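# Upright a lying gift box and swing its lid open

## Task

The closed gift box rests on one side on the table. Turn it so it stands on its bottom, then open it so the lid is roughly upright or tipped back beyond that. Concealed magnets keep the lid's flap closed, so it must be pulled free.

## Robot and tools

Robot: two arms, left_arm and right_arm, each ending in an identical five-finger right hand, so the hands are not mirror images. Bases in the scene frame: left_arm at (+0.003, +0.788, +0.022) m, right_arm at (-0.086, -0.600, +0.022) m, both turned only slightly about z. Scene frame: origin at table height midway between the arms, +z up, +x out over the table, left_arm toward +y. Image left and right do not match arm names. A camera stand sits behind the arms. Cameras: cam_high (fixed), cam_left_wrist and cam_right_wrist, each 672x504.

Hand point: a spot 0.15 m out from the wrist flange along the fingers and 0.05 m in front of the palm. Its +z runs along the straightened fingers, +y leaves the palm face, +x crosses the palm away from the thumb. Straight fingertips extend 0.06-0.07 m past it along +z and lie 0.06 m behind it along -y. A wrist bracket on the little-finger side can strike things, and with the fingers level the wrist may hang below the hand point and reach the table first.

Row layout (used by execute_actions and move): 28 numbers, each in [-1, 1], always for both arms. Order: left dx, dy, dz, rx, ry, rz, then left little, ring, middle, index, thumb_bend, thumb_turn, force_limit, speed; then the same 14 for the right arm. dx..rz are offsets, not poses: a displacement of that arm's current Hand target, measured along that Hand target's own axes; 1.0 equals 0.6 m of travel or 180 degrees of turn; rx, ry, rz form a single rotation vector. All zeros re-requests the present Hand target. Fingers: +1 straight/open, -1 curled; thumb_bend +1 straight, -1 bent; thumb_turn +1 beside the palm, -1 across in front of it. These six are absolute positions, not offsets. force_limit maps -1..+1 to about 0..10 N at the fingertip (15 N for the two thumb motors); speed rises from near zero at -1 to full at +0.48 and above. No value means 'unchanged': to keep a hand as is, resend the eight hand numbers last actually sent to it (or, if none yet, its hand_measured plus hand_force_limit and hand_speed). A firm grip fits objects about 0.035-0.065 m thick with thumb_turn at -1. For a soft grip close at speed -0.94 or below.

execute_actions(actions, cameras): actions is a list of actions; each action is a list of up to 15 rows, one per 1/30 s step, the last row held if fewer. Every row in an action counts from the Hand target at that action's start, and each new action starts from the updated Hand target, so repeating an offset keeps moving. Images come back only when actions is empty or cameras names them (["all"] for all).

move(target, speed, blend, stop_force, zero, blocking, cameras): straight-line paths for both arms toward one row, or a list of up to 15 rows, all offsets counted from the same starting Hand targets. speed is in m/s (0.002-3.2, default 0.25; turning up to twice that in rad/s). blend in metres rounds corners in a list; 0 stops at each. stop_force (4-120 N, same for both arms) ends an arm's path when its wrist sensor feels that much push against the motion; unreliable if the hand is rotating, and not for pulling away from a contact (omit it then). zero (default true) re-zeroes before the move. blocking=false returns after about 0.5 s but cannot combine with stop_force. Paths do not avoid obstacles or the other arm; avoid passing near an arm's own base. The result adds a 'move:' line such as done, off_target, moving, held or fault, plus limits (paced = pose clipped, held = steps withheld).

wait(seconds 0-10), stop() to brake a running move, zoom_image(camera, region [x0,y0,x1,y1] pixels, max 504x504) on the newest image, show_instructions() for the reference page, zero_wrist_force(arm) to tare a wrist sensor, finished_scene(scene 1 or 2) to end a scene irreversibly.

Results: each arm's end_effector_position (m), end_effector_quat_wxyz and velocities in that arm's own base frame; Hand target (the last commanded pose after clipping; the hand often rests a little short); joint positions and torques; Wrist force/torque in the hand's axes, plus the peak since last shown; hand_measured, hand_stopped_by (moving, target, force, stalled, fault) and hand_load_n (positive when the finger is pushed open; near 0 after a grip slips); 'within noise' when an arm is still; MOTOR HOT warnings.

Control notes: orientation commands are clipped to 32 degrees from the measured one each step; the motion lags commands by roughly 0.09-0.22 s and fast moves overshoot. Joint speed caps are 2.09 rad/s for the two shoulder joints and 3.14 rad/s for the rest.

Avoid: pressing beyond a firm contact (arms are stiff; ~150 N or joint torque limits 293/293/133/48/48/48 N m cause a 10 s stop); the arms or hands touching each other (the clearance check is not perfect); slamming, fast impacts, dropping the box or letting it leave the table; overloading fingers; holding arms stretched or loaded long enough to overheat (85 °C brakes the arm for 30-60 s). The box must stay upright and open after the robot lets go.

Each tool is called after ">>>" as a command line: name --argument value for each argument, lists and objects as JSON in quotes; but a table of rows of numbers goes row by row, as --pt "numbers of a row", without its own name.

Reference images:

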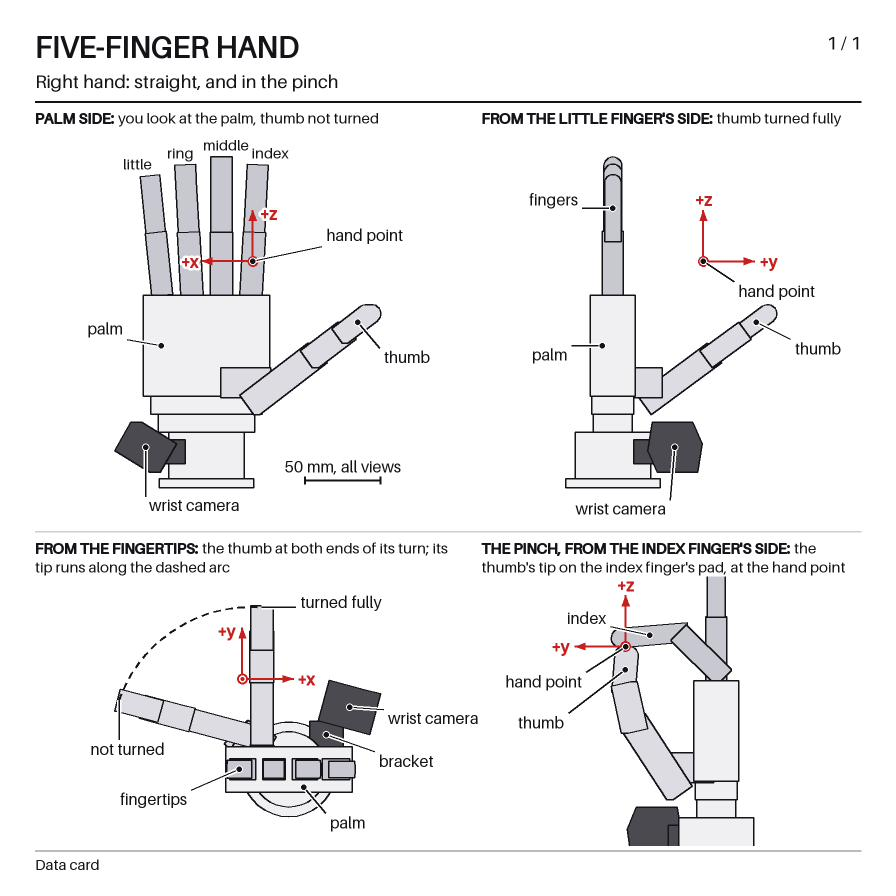

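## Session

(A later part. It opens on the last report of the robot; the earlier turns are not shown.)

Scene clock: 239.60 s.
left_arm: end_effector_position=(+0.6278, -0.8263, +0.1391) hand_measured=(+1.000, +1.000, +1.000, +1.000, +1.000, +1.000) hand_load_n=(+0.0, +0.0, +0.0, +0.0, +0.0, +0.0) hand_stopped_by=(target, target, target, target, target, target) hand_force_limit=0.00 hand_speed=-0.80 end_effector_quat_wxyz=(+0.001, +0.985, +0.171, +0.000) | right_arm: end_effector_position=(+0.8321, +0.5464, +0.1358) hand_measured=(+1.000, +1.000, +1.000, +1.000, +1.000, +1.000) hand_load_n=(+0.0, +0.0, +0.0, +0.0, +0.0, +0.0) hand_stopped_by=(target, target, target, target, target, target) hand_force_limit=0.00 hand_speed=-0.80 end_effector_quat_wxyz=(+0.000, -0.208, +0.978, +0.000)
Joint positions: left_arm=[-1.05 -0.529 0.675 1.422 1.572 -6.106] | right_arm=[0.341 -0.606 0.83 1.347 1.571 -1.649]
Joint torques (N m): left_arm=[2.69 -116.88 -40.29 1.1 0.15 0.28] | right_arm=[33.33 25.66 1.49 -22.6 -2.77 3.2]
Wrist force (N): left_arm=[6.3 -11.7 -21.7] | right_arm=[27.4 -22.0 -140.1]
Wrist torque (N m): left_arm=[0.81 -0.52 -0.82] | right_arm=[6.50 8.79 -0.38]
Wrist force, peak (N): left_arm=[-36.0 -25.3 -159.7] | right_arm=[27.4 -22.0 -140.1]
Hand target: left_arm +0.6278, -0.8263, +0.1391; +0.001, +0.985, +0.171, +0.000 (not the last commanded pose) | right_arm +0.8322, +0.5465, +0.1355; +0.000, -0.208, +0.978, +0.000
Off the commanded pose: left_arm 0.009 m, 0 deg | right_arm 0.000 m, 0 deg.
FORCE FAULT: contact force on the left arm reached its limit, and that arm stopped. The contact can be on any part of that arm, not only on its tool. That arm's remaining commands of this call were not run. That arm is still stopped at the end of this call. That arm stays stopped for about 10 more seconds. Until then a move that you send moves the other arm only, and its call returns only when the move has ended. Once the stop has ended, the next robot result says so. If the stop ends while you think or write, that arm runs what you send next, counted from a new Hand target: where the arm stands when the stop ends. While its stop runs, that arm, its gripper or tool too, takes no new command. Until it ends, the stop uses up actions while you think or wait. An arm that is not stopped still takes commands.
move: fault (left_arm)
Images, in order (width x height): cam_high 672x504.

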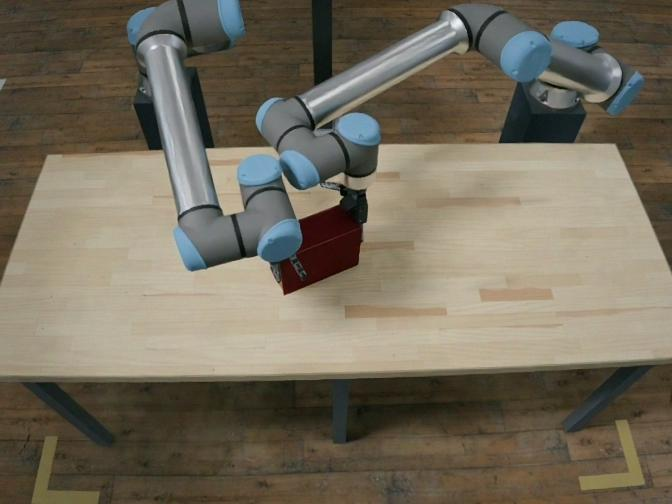

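>>> move --target '[0,0,0,0,0,0,1,1,1,1,1,1,0,-0.8,0,-0.001,-0.018,0,0,0,1,1,1,1,1,1,0,-0.8]' --speed 0.05

>>> wait --seconds 3

Scene clock: 271.77 s.
left_arm: end_effector_position=(+0.6278, -0.8263, +0.1391) hand_measured=(+1.000, +1.000, +1.000, +1.000, +1.000, +1.000) hand_load_n=(+0.0, +0.0, +0.0, +0.0, +0.0, +0.0) hand_stopped_by=(target, target, target, target, target, target) hand_force_limit=0.00 hand_speed=-0.80 end_effector_quat_wxyz=(+0.002, +0.985, +0.171, +0.000) | right_arm: end_effector_position=(+0.8324, +0.5460, +0.1459) hand_measured=(+1.000, +1.000, +1.000, +1.000, +1.000, +1.000) hand_load_n=(+0.5, +0.0, +0.0, +0.0, +0.0, +0.0) hand_stopped_by=(target, target, target, target, target, target) hand_force_limit=0.00 hand_speed=-0.80 end_effector_quat_wxyz=(+0.000, -0.208, +0.978, +0.000)
Joint positions: left_arm=[-1.05 -0.529 0.675 1.422 1.572 -6.106] | right_arm=[0.341 -0.611 0.821 1.361 1.571 -1.65]
Joint torques (N m): left_arm=[-0.74 -111.49 -39.46 2.13 0.03 -0.07] | right_arm=[-3.67 -113.49 -43.17 8.09 -2.55 -1.46]
Wrist force (N): left_arm=[1.9 -9.0 1.2] | right_arm=[1.8 -9.1 3.9]
Wrist torque (N m): left_arm=[-0.27 -0.14 -0.48] | right_arm=[-0.14 -0.25 -0.73]
Wrist force, peak (N): left_arm=[8.2 -11.6 -22.8] | right_arm=[30.3 -22.6 -153.3]
Hand target: left_arm +0.6278, -0.8263, +0.1391; +0.001, +0.985, +0.171, +0.000 | right_arm +0.8324, +0.5459, +0.1463; +0.000, -0.208, +0.978, +0.000
Off the commanded pose: left_arm 0.000 m, 0 deg | right_arm 0.000 m, 0 deg.
FORCE FAULT, CONTINUED: the left arm's stop, for the force fault that an earlier result reported, is over. The rest of the stop counts as 19 of the actions that you can send in this scene. The stop ended before this call began, so that arm ran this call's commands, counted from a new Hand target: where the arm stood when the stop ended. During its stop the left arm's controller moved it back a little.
move: done

Scene clock: 274.77 s.
left_arm: end_effector_position=(+0.6278, -0.8263, +0.1391) hand_measured=(+1.000, +1.000, +1.000, +1.000, +1.000, +1.000) hand_load_n=(+0.0, +0.0, +0.0, +0.0, +0.0, +0.0) hand_stopped_by=(target, target, target, target, target, target) hand_force_limit=0.00 hand_speed=-0.80 end_effector_quat_wxyz=(+0.001, +0.985, +0.171, +0.000) | right_arm: end_effector_position=(+0.8324, +0.5459, +0.1463) hand_measured=(+1.000, +1.000, +1.000, +1.000, +1.000, +1.000) hand_load_n=(+0.5, -0.5, +0.0, +0.0, +0.0, +0.0) hand_stopped_by=(target, target, target, target, target, target) hand_force_limit=0.00 hand_speed=-0.80 end_effector_quat_wxyz=(+0.000, -0.208, +0.978, +0.000)
Joint positions: left_arm=[-1.05 -0.529 0.675 1.422 1.572 -6.106] | right_arm=[0.341 -0.611 0.821 1.361 1.571 -1.65]
Joint torques (N m): left_arm=[-7.44 -104.37 -39.14 4.27 0.12 0.04] | right_arm=[-4.18 -113.95 -43.71 8.09 -0.12 -1.38]
Wrist force (N): left_arm=[1.6 -8.4 1.1] | right_arm=[1.1 -8.6 3.9]
Wrist torque (N m): left_arm=[-0.21 -0.08 -0.47] | right_arm=[-0.09 -0.18 -0.73]
Wrist force, peak (N): left_arm=[1.6 -8.9 1.3] | right_arm=[1.6 -8.9 4.4]
Hand target: left_arm +0.6278, -0.8263, +0.1391; +0.001, +0.985, +0.171, +0.000 | right_arm +0.8324, +0.5459, +0.1463; +0.000, -0.208, +0.978, +0.000
Off the commanded pose: left_arm 0.000 m, 0 deg | right_arm 0.000 m, 0 deg.
wait: 3.00 s; at rest by 0.17 s

>>> move --pt "0 -0.09 0 0 0 0 1 1 1 1 1 1 0 -0.8 0 -0.09 0 0 0 0 1 1 1 1 1 1 0 -0.8" --pt "-0.007 -0.09 0.0 0 0 0 1 1 0.5 0.5 -1 1 0.2 0 0.09 -0.09 0.015 0 0 0 1 1 0.5 0.5 -1 1 0.2 0" --speed 0.15 --cameras '["all"]'

>>> zoom_image --camera "cam_high" --region '[200, 150, 420, 300]'

Scene clock: 285.87 s.
left_arm: end_effector_position=(+0.6056, -0.7769, +0.1389) hand_measured=(+1.000, +1.000, +0.500, +0.500, -1.000, +1.000) hand_load_n=(+0.0, +0.0, +0.0, +0.0, +0.0, +0.0) hand_stopped_by=(target, target, target, target, target, target) hand_force_limit=0.20 hand_speed=0.00 end_effector_quat_wxyz=(+0.001, +0.985, +0.171, +0.000) | right_arm: end_effector_position=(+0.8051, +0.4746, +0.1373) hand_measured=(+1.000, +1.000, +0.500, +0.500, -1.000, +1.000) hand_load_n=(+0.0, +0.0, +0.0, +0.0, +0.0, +0.0) hand_stopped_by=(target, target, target, target, target, target) hand_force_limit=0.20 hand_speed=0.00 end_effector_quat_wxyz=(+0.000, -0.208, +0.978, +0.000)
Joint positions: left_arm=[-1.044 -0.648 0.903 1.313 1.572 -6.1] | right_arm=[0.275 -0.722 1.045 1.248 1.571 -1.715]
Joint torques (N m): left_arm=[-7.37 -133.75 -26.71 6.08 -0.34 -2.14] | right_arm=[-11.54 -102.35 -28.75 1.17 -0.53 -1.9]
Wrist force (N): left_arm=[-1.6 -1.6 -0.4] | right_arm=[1.5 1.9 2.0]
Wrist torque (N m): left_arm=[-0.22 0.29 -0.13] | right_arm=[0.12 -0.27 0.20]
Wrist force, peak (N): left_arm=[2.2 -8.8 1.6] | right_arm=[1.9 -8.9 4.2]
Hand target: left_arm +0.6056, -0.7769, +0.1389; +0.001, +0.985, +0.171, +0.000 | right_arm +0.8051, +0.4746, +0.1373; +0.000, -0.208, +0.978, +0.000
Off the commanded pose: left_arm 0.000 m, 0 deg | right_arm 0.000 m, 0 deg.
move: done

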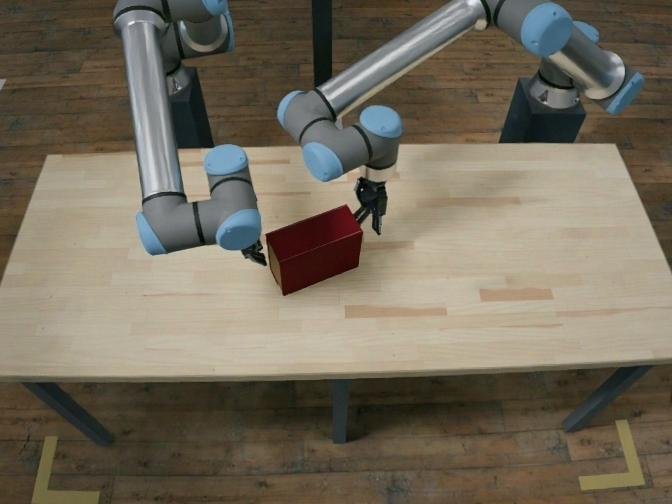

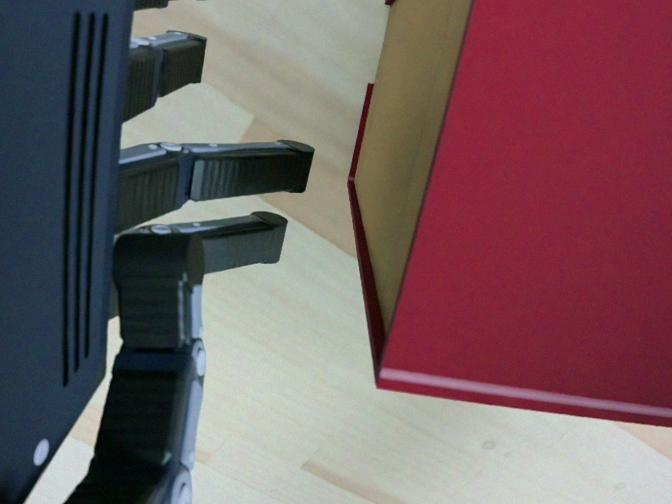

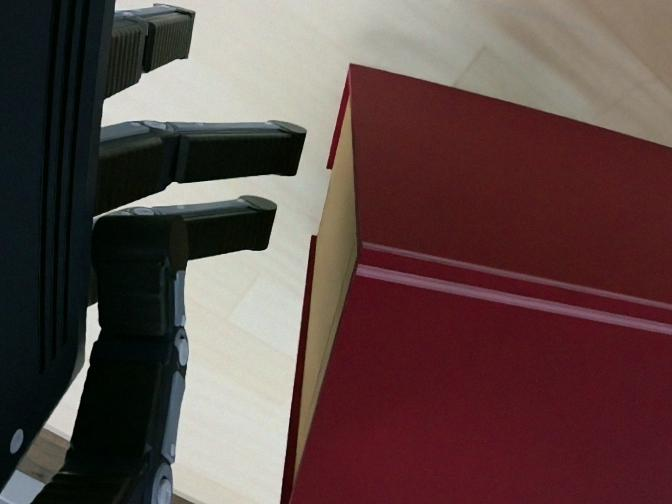

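Scaled by 2.291.

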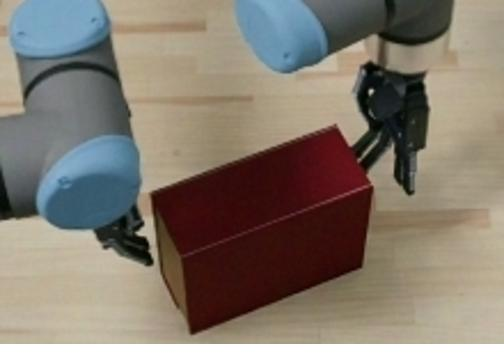

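>>> move --target '[-0.012,0,0.055,0,0,0,1,1,0.5,0.5,-1,1,0.2,0,-0.012,0,0.053,0,0,0,1,1,0.5,0.5,-1,1,0.2,0]' --speed 0.1

>>> move --target '[0,0.1,0,0,0,0,1,1,0.5,0.5,-1,1,0.2,0,0,0.1,0,0,0,0,1,1,0.5,0.5,-1,1,0.2,0]' --speed 0.025 --stop_force 9 --cameras '["all"]'

>>> zoom_image --camera "cam_high" --region '[200, 150, 420, 300]'

Scene clock: 297.90 s.
left_arm: end_effector_position=(+0.5989, -0.7794, +0.1062) hand_measured=(+1.000, +1.000, +0.500, +0.500, -1.000, +1.000) hand_load_n=(+0.0, +0.0, +0.0, +0.0, +0.0, +0.0) hand_stopped_by=(target, target, target, target, target, target) hand_force_limit=0.20 hand_speed=0.00 end_effector_quat_wxyz=(+0.001, +0.985, +0.171, +0.000) | right_arm: end_effector_position=(+0.8117, +0.4775, +0.1058) hand_measured=(+1.000, +1.000, +0.500, +0.500, -1.000, +1.000) hand_load_n=(+0.0, +0.0, +0.0, +0.0, +0.0, +0.0) hand_stopped_by=(target, target, target, target, target, target) hand_force_limit=0.20 hand_speed=0.00 end_effector_quat_wxyz=(+0.000, -0.208, +0.978, +0.000)
Joint positions: left_arm=[-1.051 -0.634 0.937 1.266 1.572 -6.108] | right_arm=[0.276 -0.69 1.042 1.218 1.571 -1.714]
Joint torques (N m): left_arm=[-9.22 -95.79 -23.83 1.26 0.21 -2.37] | right_arm=[17.07 -84.98 -40.56 0.85 2.1 2.12]
Wrist force (N): left_arm=[-1.5 -1.7 -0.4] | right_arm=[1.7 1.7 2.3]
Wrist torque (N m): left_arm=[-0.23 0.27 -0.17] | right_arm=[0.09 -0.32 0.04]
Wrist force, peak (N): left_arm=[-2.2 -1.8 -0.3] | right_arm=[1.9 2.6 2.3]
Hand target: left_arm +0.5988, -0.7794, +0.1059; +0.001, +0.985, +0.171, +0.000 | right_arm +0.8117, +0.4775, +0.1055; +0.000, -0.208, +0.978, +0.000
Off the commanded pose: left_arm 0.000 m, 0 deg | right_arm 0.000 m, 0 deg.
move: done

Scene clock: 300.10 s.
left_arm: end_effector_position=(+0.6055, -0.7982, +0.1060) hand_measured=(+1.000, +1.000, +0.502, +0.500, -1.000, +1.000) hand_load_n=(+0.0, +0.0, +4.5, +0.0, +0.0, +0.0) hand_stopped_by=(target, target, target, target, target, target) hand_force_limit=0.20 hand_speed=0.00 end_effector_quat_wxyz=(+0.002, +0.985, +0.171, +0.000) | right_arm: end_effector_position=(+0.8036, +0.4958, +0.1055) hand_measured=(+1.000, +1.000, +0.502, +0.500, -1.000, +1.000) hand_load_n=(+0.0, +0.0, +7.0, +0.0, +0.0, +0.0) hand_stopped_by=(target, target, target, target, target, target) hand_force_limit=0.20 hand_speed=0.00 end_effector_quat_wxyz=(+0.000, -0.208, +0.978, +0.000)
Joint positions: left_arm=[-1.055 -0.596 0.865 1.299 1.572 -6.112] | right_arm=[0.299 -0.687 1.038 1.219 1.571 -1.692]
Joint torques (N m): left_arm=[12.44 -137.4 -28.12 0.3 -0.02 1.34] | right_arm=[-6.03 -104.8 -27.87 1.79 -3.25 -1.65]
Wrist force (N): left_arm=[-1.5 -7.1 0.2] | right_arm=[1.0 -3.0 3.2]
Wrist torque (N m): left_arm=[-0.05 0.30 -0.29] | right_arm=[0.40 -0.37 -0.09]
Wrist force, peak (N): left_arm=[-4.0 -15.5 -7.2] | right_arm=[2.9 -12.6 -4.7]
Hand target: left_arm +0.6055, -0.7982, +0.1060; +0.002, +0.985, +0.171, +0.000 (not the last commanded pose) | right_arm +0.8036, +0.4958, +0.1055; +0.000, -0.208, +0.978, +0.000 (not the last commanded pose)
Off the commanded pose: left_arm 0.040 m, 0 deg | right_arm 0.040 m, 0 deg.
move: contact (left_arm, right_arm)

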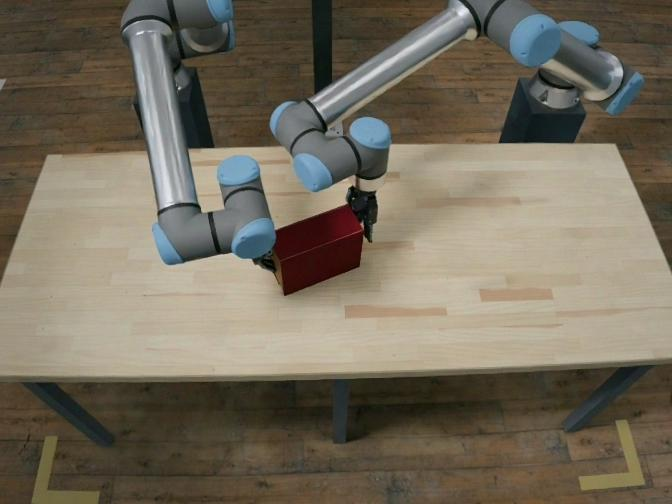

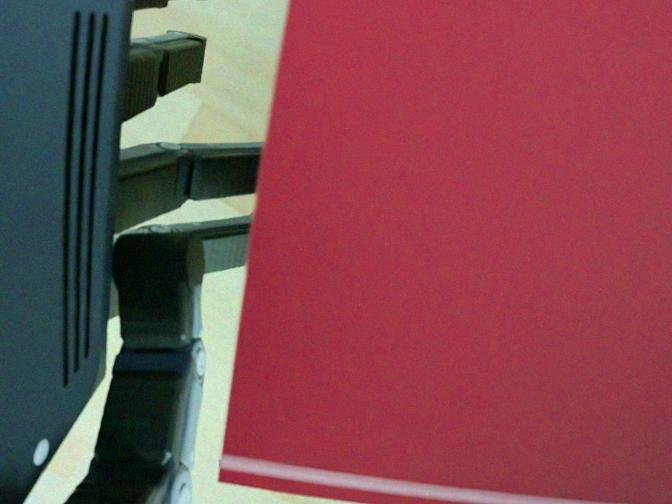

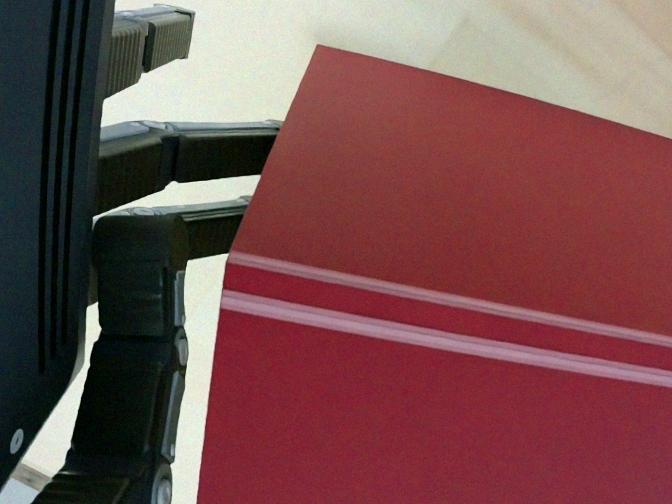

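Scaled by 2.291.

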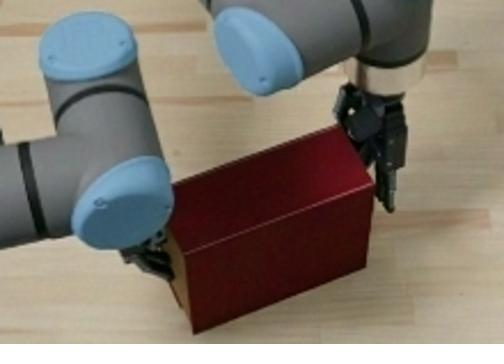

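>>> move --pt "0 0.0025 0 0 0 0 1 1 0.5 0.5 -1 1 0.2 0 0 0.0025 0 0 0 0 1 1 0.5 0.5 -1 1 0.2 0" --pt "0.022 0.0025 -0.018 0 0 0 1 1 0.5 0.5 -1 1 0.2 0 -0.022 0.0025 -0.018 0 0 0 1 1 0.5 0.5 -1 1 0.2 0" --pt "0.052 0.0025 -0.031 0 0 0 1 1 0.5 0.5 -1 1 0.2 0 -0.052 0.0025 -0.031 0 0 0 1 1 0.5 0.5 -1 1 0.2 0" --speed 0.04 --blend '[0,0.005,0]' --cameras '["cam_high"]'

>>> zoom_image --camera "cam_high" --region '[200, 150, 420, 300]'

Scene clock: 310.33 s.
left_arm: end_effector_position=(+0.6353, -0.7891, +0.1245) hand_measured=(+1.000, +1.000, +0.502, +0.500, -1.000, +1.000) hand_load_n=(+0.0, +0.0, +14.0, +0.0, +0.0, +0.0) hand_stopped_by=(target, target, target, target, target, target) hand_force_limit=0.20 hand_speed=0.00 end_effector_quat_wxyz=(+0.002, +0.985, +0.171, +0.000) | right_arm: end_effector_position=(+0.8313, +0.5099, +0.1241) hand_measured=(+1.000, +1.000, +0.502, +0.500, -1.000, +1.000) hand_load_n=(+0.0, +0.0, +22.5, +0.0, +0.0, +0.0) hand_stopped_by=(target, target, target, target, target, target) hand_force_limit=0.20 hand_speed=0.00 end_effector_quat_wxyz=(+0.000, -0.208, +0.978, +0.000)
Joint positions: left_arm=[-1.023 -0.579 0.798 1.349 1.572 -6.08] | right_arm=[0.304 -0.639 0.913 1.296 1.571 -1.686]
Joint torques (N m): left_arm=[7.58 -97.85 -59.97 0.55 2.04 1.5] | right_arm=[30.99 -92.17 -40.89 9.08 -3.56 1.9]
Wrist force (N): left_arm=[-3.4 -19.0 -1.7] | right_arm=[1.0 -14.8 4.7]
Wrist torque (N m): left_arm=[0.56 0.24 -0.89] | right_arm=[0.93 -0.44 -0.52]
Wrist force, peak (N): left_arm=[-4.3 -20.3 -6.4] | right_arm=[3.6 -15.4 -4.3]
Hand target: left_arm +0.6354, -0.7890, +0.1246; +0.002, +0.985, +0.171, +0.000 | right_arm +0.8314, +0.5099, +0.1242; +0.000, -0.208, +0.978, +0.000
Off the commanded pose: left_arm 0.000 m, 0 deg | right_arm 0.000 m, 0 deg.
move: done
Images, in order (width x height): cam_high 672x504.

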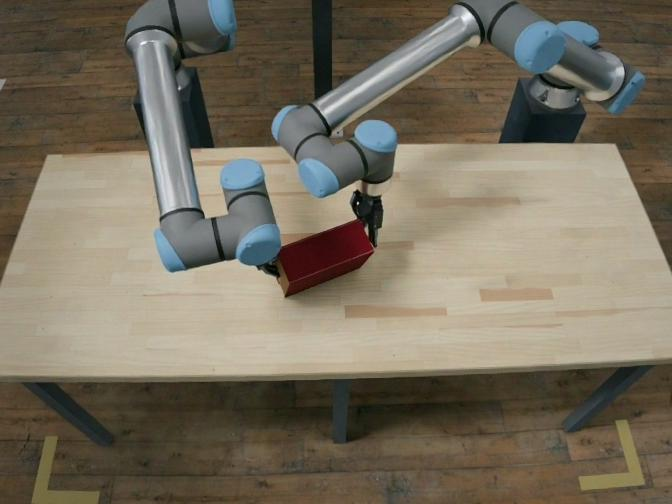

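Scaled by 2.291.

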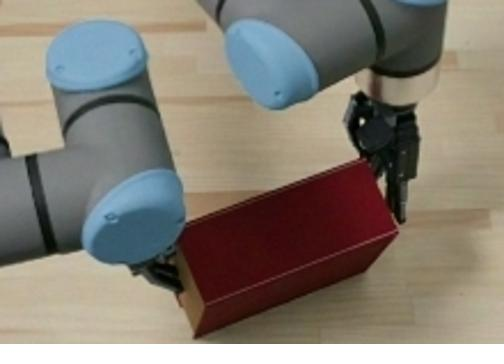

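>>> move --pt "0.06 0 -0.007 0 0 0 1 1 0.5 0.5 -1 1 0.2 0 -0.06 0 -0.007 0 0 0 1 1 0.5 0.5 -1 1 0.2 0" --pt "0.118 0 0.004 0 0 0 1 1 0.5 0.5 -1 1 0.2 0 -0.118 0 0.004 0 0 0 1 1 0.5 0.5 -1 1 0.2 0" --pt "0.157 0 0.025 0 0 0 1 1 0.5 0.5 -1 1 0.2 0 -0.157 0 0.025 0 0 0 1 1 0.5 0.5 -1 1 0.2 0" --speed 0.05 --blend '[0.008,0.008,0]' --cameras '["cam_high"]'

>>> zoom_image --camera "cam_high" --region '[200, 170, 420, 320]'

Scene clock: 321.40 s.
left_arm: end_effector_position=(+0.7240, -0.7573, +0.1096) hand_measured=(+1.000, +1.000, +0.502, +0.500, -1.000, +1.000) hand_load_n=(+0.0, +0.0, +16.0, +0.0, +0.0, +0.0) hand_stopped_by=(target, target, target, target, target, target) hand_force_limit=0.20 hand_speed=0.00 end_effector_quat_wxyz=(+0.002, +0.985, +0.171, +0.000) | right_arm: end_effector_position=(+0.9174, +0.5483, +0.1092) hand_measured=(+1.000, +1.000, +0.502, +0.500, -1.000, +1.000) hand_load_n=(+0.0, +0.0, +19.5, +0.0, +0.0, +0.0) hand_stopped_by=(target, target, target, target, target, target) hand_force_limit=0.20 hand_speed=0.00 end_effector_quat_wxyz=(+0.000, -0.208, +0.978, +0.000)
Joint positions: left_arm=[-0.929 -0.474 0.62 1.421 1.572 -5.986] | right_arm=[0.315 -0.388 0.451 1.507 1.571 -1.675]
Joint torques (N m): left_arm=[6.02 -109.58 -60.43 0.94 4.01 1.75] | right_arm=[32.32 -97.23 -41.71 8.31 -3.22 1.83]
Wrist force (N): left_arm=[-2.5 -19.2 1.7] | right_arm=[1.4 -15.4 0.3]
Wrist torque (N m): left_arm=[0.52 0.24 -0.92] | right_arm=[1.06 -0.30 -0.52]
Wrist force, peak (N): left_arm=[-4.2 -20.5 -5.0] | right_arm=[1.0 -16.4 3.0]
Hand target: left_arm +0.7241, -0.7573, +0.1095; +0.002, +0.985, +0.171, +0.000 | right_arm +0.9175, +0.5483, +0.1092; +0.000, -0.208, +0.978, +0.000
Off the commanded pose: left_arm 0.000 m, 0 deg | right_arm 0.000 m, 0 deg.
move: done
Images, in order (width x height): cam_high 672x504.

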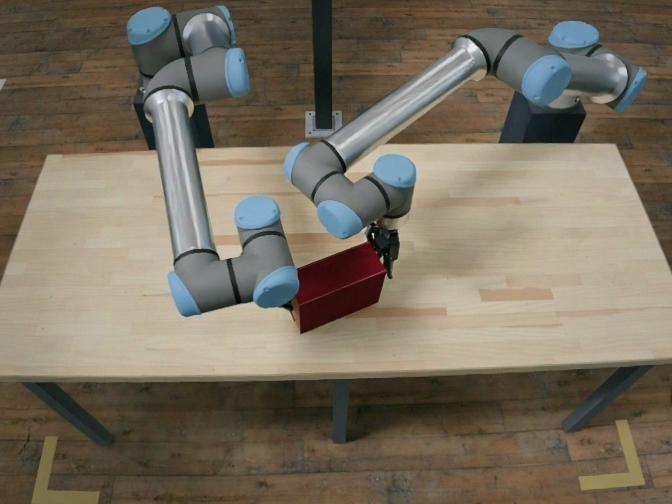

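Scaled by 2.291.

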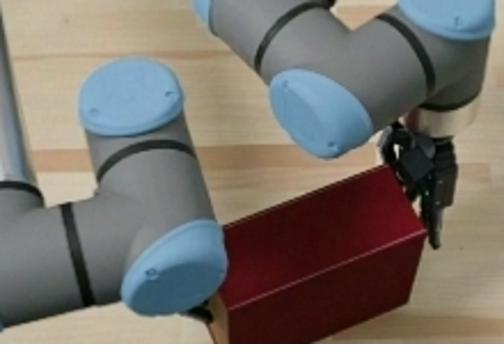

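>>> move --target '[0,0,-0.06,0,0,0,1,1,0.5,0.5,-1,1,0.2,0,0,0,-0.06,0,0,0,1,1,0.5,0.5,-1,1,0.2,0]' --speed 0.04 --cameras '["cam_high"]'

>>> zoom_image --camera "cam_high" --region '[200, 200, 420, 350]'

Scene clock: 335.27 s.
left_arm: end_effector_position=(+0.7241, -0.7572, +0.1454) hand_measured=(+1.000, +1.000, +0.502, +0.500, -1.000, +1.000) hand_load_n=(+0.0, +0.0, +15.5, +0.0, +0.0, +0.0) hand_stopped_by=(target, target, target, target, target, target) hand_force_limit=0.20 hand_speed=0.00 end_effector_quat_wxyz=(+0.002, +0.985, +0.171, +0.000) | right_arm: end_effector_position=(+0.9174, +0.5483, +0.1451) hand_measured=(+1.000, +1.000, +0.502, +0.500, -1.000, +1.000) hand_load_n=(+0.0, +0.0, +22.0, +0.0, +0.0, +0.0) hand_stopped_by=(target, target, target, target, target, target) hand_force_limit=0.20 hand_speed=0.00 end_effector_quat_wxyz=(+0.000, -0.208, +0.978, +0.000)
Joint positions: left_arm=[-0.929 -0.487 0.582 1.472 1.572 -5.986] | right_arm=[0.315 -0.393 0.398 1.565 1.571 -1.675]
Joint torques (N m): left_arm=[5.44 -144.38 -60.11 1.99 1.79 1.6] | right_arm=[30.05 -102.92 -43.18 8.73 -5.96 1.1]
Wrist force (N): left_arm=[-2.8 -17.9 1.7] | right_arm=[0.9 -13.9 4.2]
Wrist torque (N m): left_arm=[0.45 0.32 -0.91] | right_arm=[1.00 -0.43 -0.50]
Wrist force, peak (N): left_arm=[-3.7 -19.5 -4.2] | right_arm=[2.1 -16.0 2.4]
Hand target: left_arm +0.7241, -0.7572, +0.1455; +0.002, +0.985, +0.171, +0.000 | right_arm +0.9174, +0.5483, +0.1452; +0.000, -0.208, +0.978, +0.000
Off the commanded pose: left_arm 0.000 m, 0 deg | right_arm 0.000 m, 0 deg.
move: done
Images, in order (width x height): cam_high 672x504.

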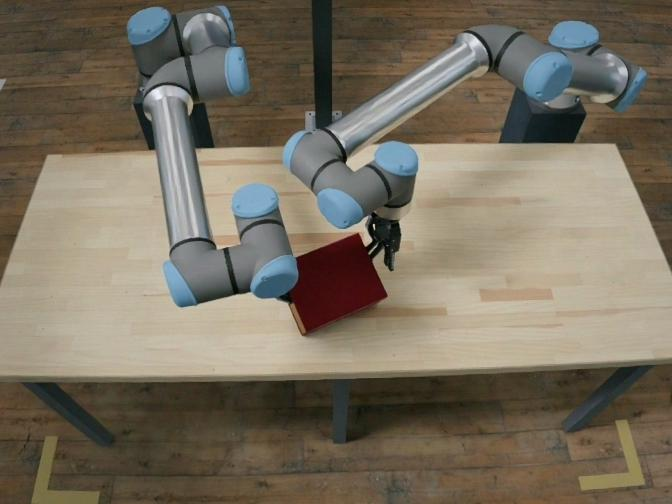

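Scaled by 2.291.

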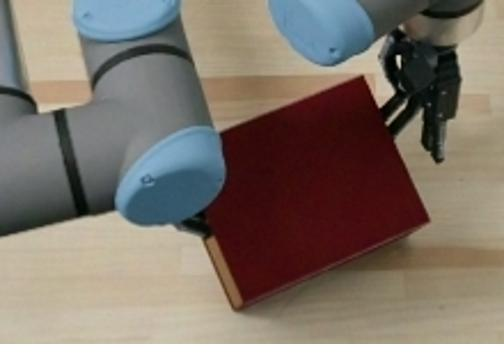

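>>> move --pt "-0.22 0 0.0 0 0 0 1 1 0.5 0.5 -1 1 0.2 0 0.22 0 0.0 0 0 0 1 1 0.5 0.5 -1 1 0.2 0" --pt "-0.23 0 0.07 0 0 0 1 1 0.5 0.5 -1 1 0.2 0 0.23 0 0.07 0 0 0 1 1 0.5 0.5 -1 1 0.2 0" --speed 0.08 --blend 0.01 --cameras '["all"]'

>>> zoom_image --camera "cam_high" --region '[200, 150, 420, 300]'

Scene clock: 342.73 s.
left_arm: end_effector_position=(+0.5942, -0.8038, +0.1039) hand_measured=(+1.000, +1.000, +0.502, +0.500, -1.000, +1.000) hand_load_n=(+0.0, +0.0, +9.0, +0.0, +0.0, +0.0) hand_stopped_by=(target, target, target, target, target, target) hand_force_limit=0.20 hand_speed=0.00 end_effector_quat_wxyz=(+0.002, +0.985, +0.171, +0.000) | right_arm: end_effector_position=(+0.7915, +0.4920, +0.1035) hand_measured=(+1.000, +1.000, +0.502, +0.500, -1.000, +1.000) hand_load_n=(+0.0, +0.0, +18.0, +0.0, +0.0, -0.5) hand_stopped_by=(target, target, target, target, target, target) hand_force_limit=0.20 hand_speed=0.00 end_effector_quat_wxyz=(+0.000, -0.208, +0.978, +0.000)
Joint positions: left_arm=[-1.069 -0.601 0.878 1.291 1.572 -6.125] | right_arm=[0.299 -0.708 1.081 1.197 1.572 -1.692]
Joint torques (N m): left_arm=[-17.17 -88.27 -26.88 -5.03 -1.05 -2.52] | right_arm=[14.7 -68.39 -17.99 1.34 -9.64 -2.18]
Wrist force (N): left_arm=[-1.3 -21.8 -12.5] | right_arm=[-2.6 -26.1 -16.3]
Wrist torque (N m): left_arm=[0.88 0.64 -0.64] | right_arm=[1.99 -0.06 -0.54]
Wrist force, peak (N): left_arm=[-1.6 -21.8 -12.7] | right_arm=[-2.1 -26.1 -16.6]
Hand target: left_arm +0.5942, -0.8039, +0.1036; +0.002, +0.985, +0.171, +0.000 | right_arm +0.7914, +0.4920, +0.1031; +0.000, -0.208, +0.978, +0.000
Off the commanded pose: left_arm 0.000 m, 0 deg | right_arm 0.000 m, 0 deg.
move: done

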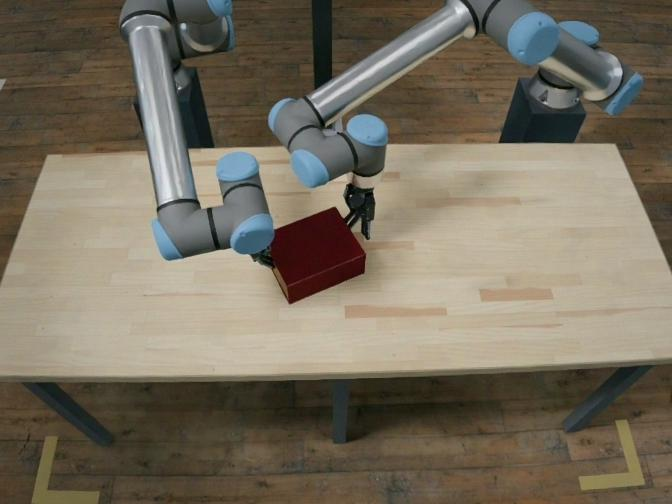

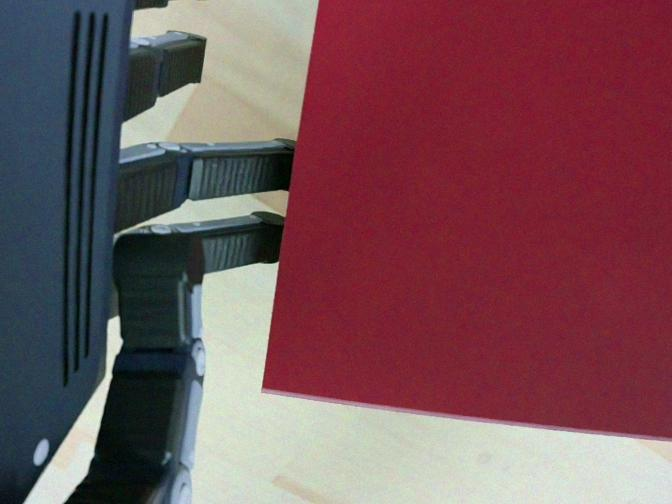

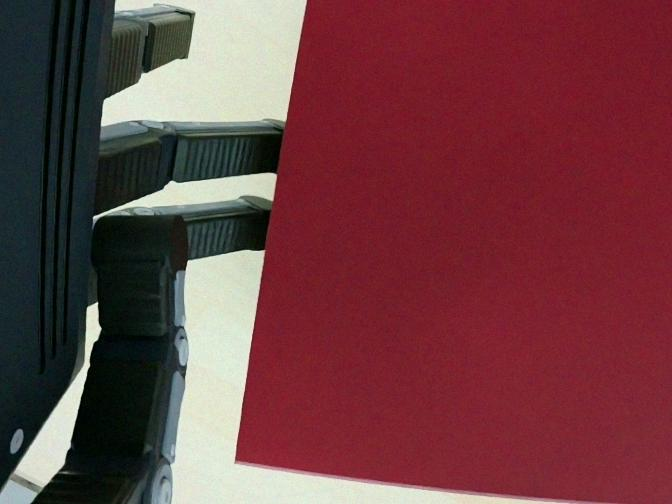

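Scaled by 2.291.

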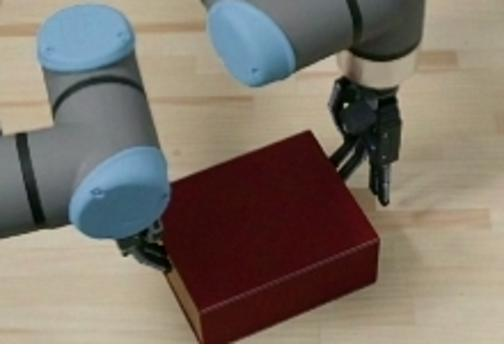

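>>> move --pt "0 -0.05 -0.003 0 0 0 1 1 0.5 0.5 -1 1 0.2 0 0 -0.035 -0.003 0 0 0 1 1 0.5 0.5 -1 1 0.2 0" --pt "0.108 -0.05 -0.13 0 0 0 1 1 1 1 -1 1 0.2 0 0.07 -0.035 0.025 0 0 0 1 1 0.5 0.5 -1 1 0.2 0" --pt "0.108 0.16 -0.13 0 0 0 1 1 1 1 -1 1 0.2 0 0.07 -0.035 0.025 0 0 0 1 1 0.5 0.5 -1 1 0.2 0" --speed 0.15 --cameras '["all"]'

>>> zoom_image --camera "cam_high" --region '[200, 150, 420, 300]'

Scene clock: 366.30 s.
left_arm: end_effector_position=(+0.6861, -0.8704, +0.1814) hand_measured=(+1.000, +1.000, +1.000, +1.000, -1.000, +1.000) hand_load_n=(+0.0, +0.0, +0.0, +0.0, +0.0, +0.0) hand_stopped_by=(target, target, target, target, target, target) hand_force_limit=0.20 hand_speed=0.00 end_effector_quat_wxyz=(+0.024, +0.984, +0.176, +0.012) | right_arm: end_effector_position=(+0.7617, +0.4557, +0.0881) hand_measured=(+1.000, +1.000, +0.500, +0.500, -1.000, +1.000) hand_load_n=(+0.0, +0.0, +0.0, +0.0, +0.0, +0.0) hand_stopped_by=(target, target, target, target, target, target) hand_force_limit=0.20 hand_speed=0.00 end_effector_quat_wxyz=(+0.000, -0.208, +0.978, +0.000)
Joint positions: left_arm=[-1.025 -0.248 0.035 1.731 1.565 -6.091] | right_arm=[0.268 -0.769 1.225 1.115 1.571 -1.723]
Joint torques (N m): left_arm=[-10.11 -113.93 -53.27 6.6 -2.74 -2.32] | right_arm=[-12.55 -97.97 -26.06 1.07 -2.5 -1.66]
Wrist force (N): left_arm=[-2.4 -1.9 -0.5] | right_arm=[1.8 0.9 2.2]
Wrist torque (N m): left_arm=[-0.33 0.42 -0.18] | right_arm=[-0.04 -0.33 0.18]
Wrist force, peak (N): left_arm=[-1.1 -21.8 -13.6] | right_arm=[-3.2 -27.0 -17.1]
Hand target: left_arm +0.6875, -0.8721, +0.1819; +0.002, +0.985, +0.171, +0.000 | right_arm +0.7617, +0.4557, +0.0881; +0.000, -0.208, +0.978, +0.000
Off the commanded pose: left_arm 0.002 m, 3 deg | right_arm 0.000 m, 0 deg.
elbow stopped short (left arm): the move would have taken joint 3 (elbow) straighter than the controller allows.
move: off_target (left_arm)

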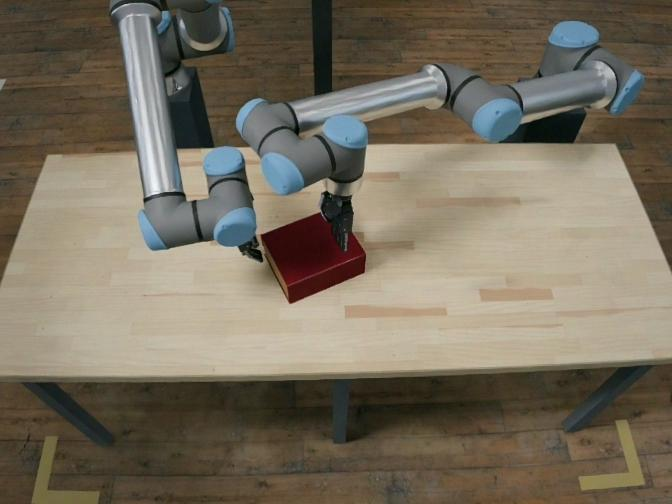

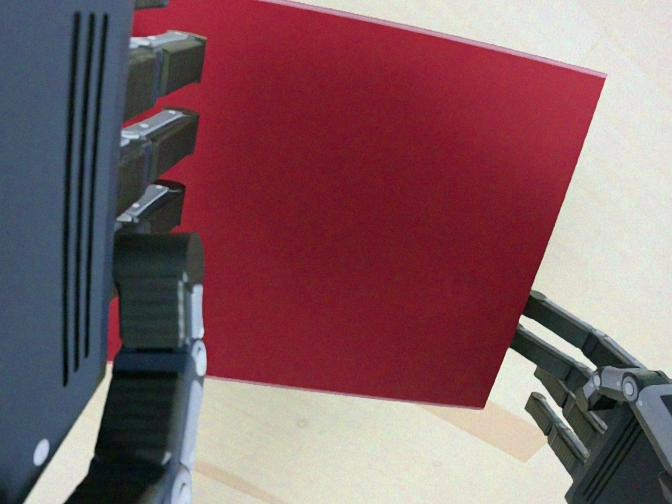

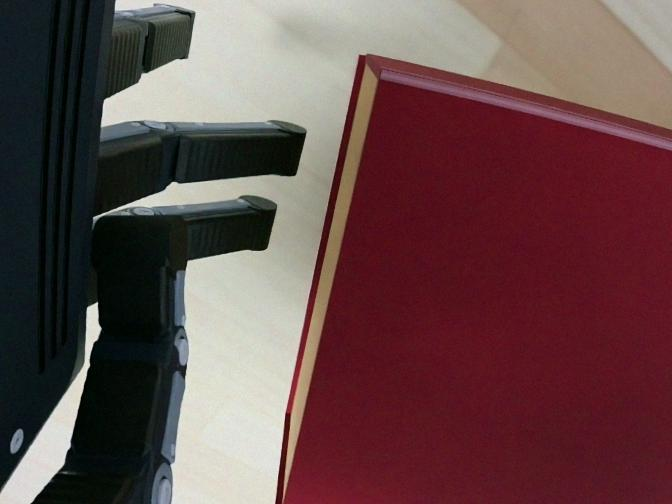

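Scaled by 2.291.

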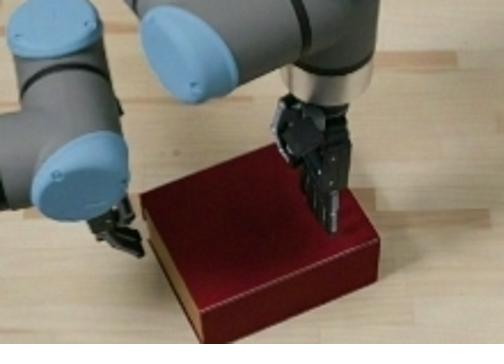

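>>> move --target '[0,0,0.12,0,0,0,1,1,1,1,-1,1,0.2,0,0,0,0,0,0,0,1,1,0.5,0.5,-1,1,0.2,0]' --speed 0.04 --stop_force 16

>>> move --target '[0,0,0,0,0,0,1,1,1,1,-1,1,0.2,0,0.015,0.09,0,0,0,0,1,1,0.5,0.5,-1,1,0.2,0]' --speed 0.025 --stop_force 6 --cameras '["all"]'

Scene clock: 375.03 s.
left_arm: end_effector_position=(+0.6865, -0.8710, +0.1608) hand_measured=(+1.000, +1.000, +1.000, +1.000, -1.000, +1.000) hand_load_n=(+0.0, +0.0, +0.0, +0.0, +0.0, +0.0) hand_stopped_by=(target, target, target, target, target, target) hand_force_limit=0.20 hand_speed=0.00 end_effector_quat_wxyz=(+0.017, +0.984, +0.175, +0.009) | right_arm: end_effector_position=(+0.7617, +0.4557, +0.0881) hand_measured=(+1.000, +1.000, +0.500, +0.500, -1.000, +1.000) hand_load_n=(+0.0, +0.0, +0.0, +0.0, +0.0, +0.0) hand_stopped_by=(target, target, target, target, target, target) hand_force_limit=0.20 hand_speed=0.00 end_effector_quat_wxyz=(+0.000, -0.208, +0.978, +0.000)
Joint positions: left_arm=[-1.024 -0.232 0.04 1.724 1.567 -6.087] | right_arm=[0.268 -0.769 1.225 1.115 1.571 -1.723]
Joint torques (N m): left_arm=[-6.83 -150.94 -52.52 6.29 -2.3 -2.13] | right_arm=[-10.38 -98.51 -26.63 1.45 -2.61 -1.71]
Wrist force (N): left_arm=[-2.2 -2.1 -0.1] | right_arm=[1.4 0.6 2.0]
Wrist torque (N m): left_arm=[-0.38 0.39 -0.47] | right_arm=[-0.06 -0.27 0.14]
Wrist force, peak (N): left_arm=[-2.6 -2.6 -0.1] | right_arm=[2.3 1.0 2.6]
Hand target: left_arm +0.6865, -0.8710, +0.1608; +0.017, +0.984, +0.175, +0.009 (not the last commanded pose) | right_arm +0.7617, +0.4557, +0.0881; +0.000, -0.208, +0.978, +0.000
Off the commanded pose: left_arm 0.051 m, 2 deg | right_arm 0.000 m, 0 deg.
move: held (left_arm; a check stopped the path); limits=held
pose unreachable (left arm): on one or more control steps of this call, first in action 0 (counted from 0), this arm could not follow its commanded pose, so it was not sent that pose on those steps. It may still have moved: this result reports where it is.
cause: moving toward the commanded pose would bring a part of the arm too close to another arm (a part of this arm just beyond joint 3 (elbow) and a part of the right arm just beyond its joint 5 (wrist 2), at the place that arm is still heading or pushing toward).

Scene clock: 376.33 s.
left_arm: end_effector_position=(+0.6865, -0.8710, +0.1608) hand_measured=(+1.000, +1.000, +1.000, +1.000, -1.000, +1.000) hand_load_n=(+0.0, +0.0, +0.0, +0.0, +0.0, +0.0) hand_stopped_by=(target, target, target, target, target, target) hand_force_limit=0.20 hand_speed=0.00 end_effector_quat_wxyz=(+0.017, +0.984, +0.175, +0.009) | right_arm: end_effector_position=(+0.7608, +0.4570, +0.0881) hand_measured=(+1.000, +1.000, +0.500, +0.500, -1.000, +1.000) hand_load_n=(+0.0, +0.0, +0.0, +0.0, +0.0, +0.0) hand_stopped_by=(target, target, target, target, target, target) hand_force_limit=0.20 hand_speed=0.00 end_effector_quat_wxyz=(+0.000, -0.208, +0.978, +0.000)
Joint positions: left_arm=[-1.024 -0.232 0.04 1.724 1.567 -6.087] | right_arm=[0.269 -0.769 1.225 1.115 1.571 -1.721]
Joint torques (N m): left_arm=[-6.41 -151.22 -52.85 6.09 -2.43 -2.08] | right_arm=[-12.45 -80.7 -38.73 7.68 -1.08 -1.75]
Wrist force (N): left_arm=[-2.2 -2.1 -0.1] | right_arm=[1.6 0.8 2.2]
Wrist torque (N m): left_arm=[-0.37 0.38 -0.47] | right_arm=[-0.04 -0.30 -0.02]
Wrist force, peak (N): left_arm=[-2.6 -2.5 -0.3] | right_arm=[2.4 1.2 2.1]
Hand target: left_arm +0.6865, -0.8710, +0.1608; +0.017, +0.984, +0.175, +0.009 | right_arm +0.7608, +0.4570, +0.0881; +0.000, -0.208, +0.978, +0.000 (not the last commanded pose)
Off the commanded pose: left_arm 0.000 m, 0 deg | right_arm 0.053 m, 0 deg.
move: held (right_arm; a check stopped the path); limits=held
pose unreachable (right arm): on one or more control steps of this call, first in action 0 (counted from 0), this arm could not follow its commanded pose, so it was not sent that pose on those steps. It may still have moved: this result reports where it is.
cause: moving toward the commanded pose would bring a part of the arm too close to another arm (a part of this arm just beyond joint 5 (wrist 2) and a part of the left arm just beyond its joint 3 (elbow), where that arm would come to rest).

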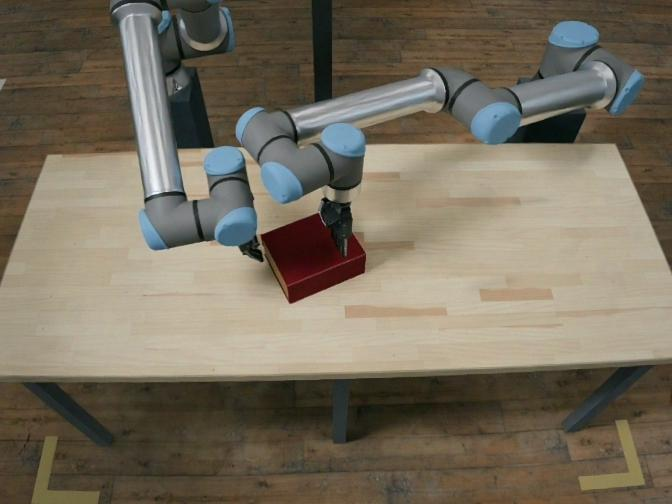

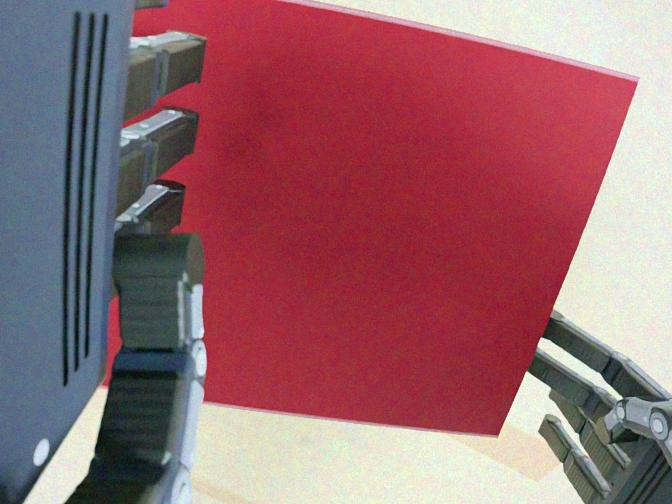

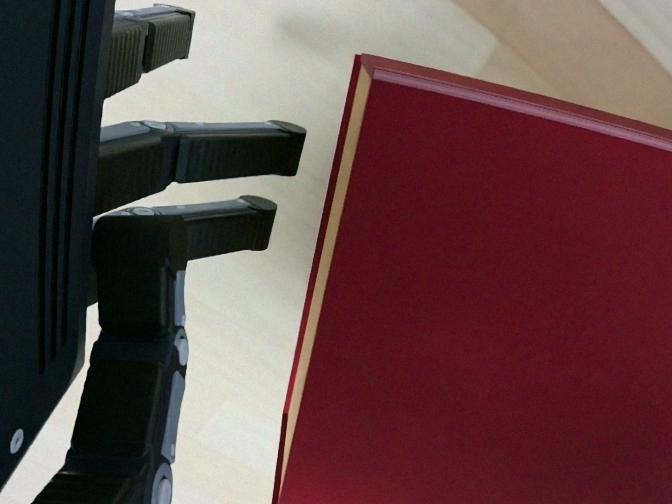

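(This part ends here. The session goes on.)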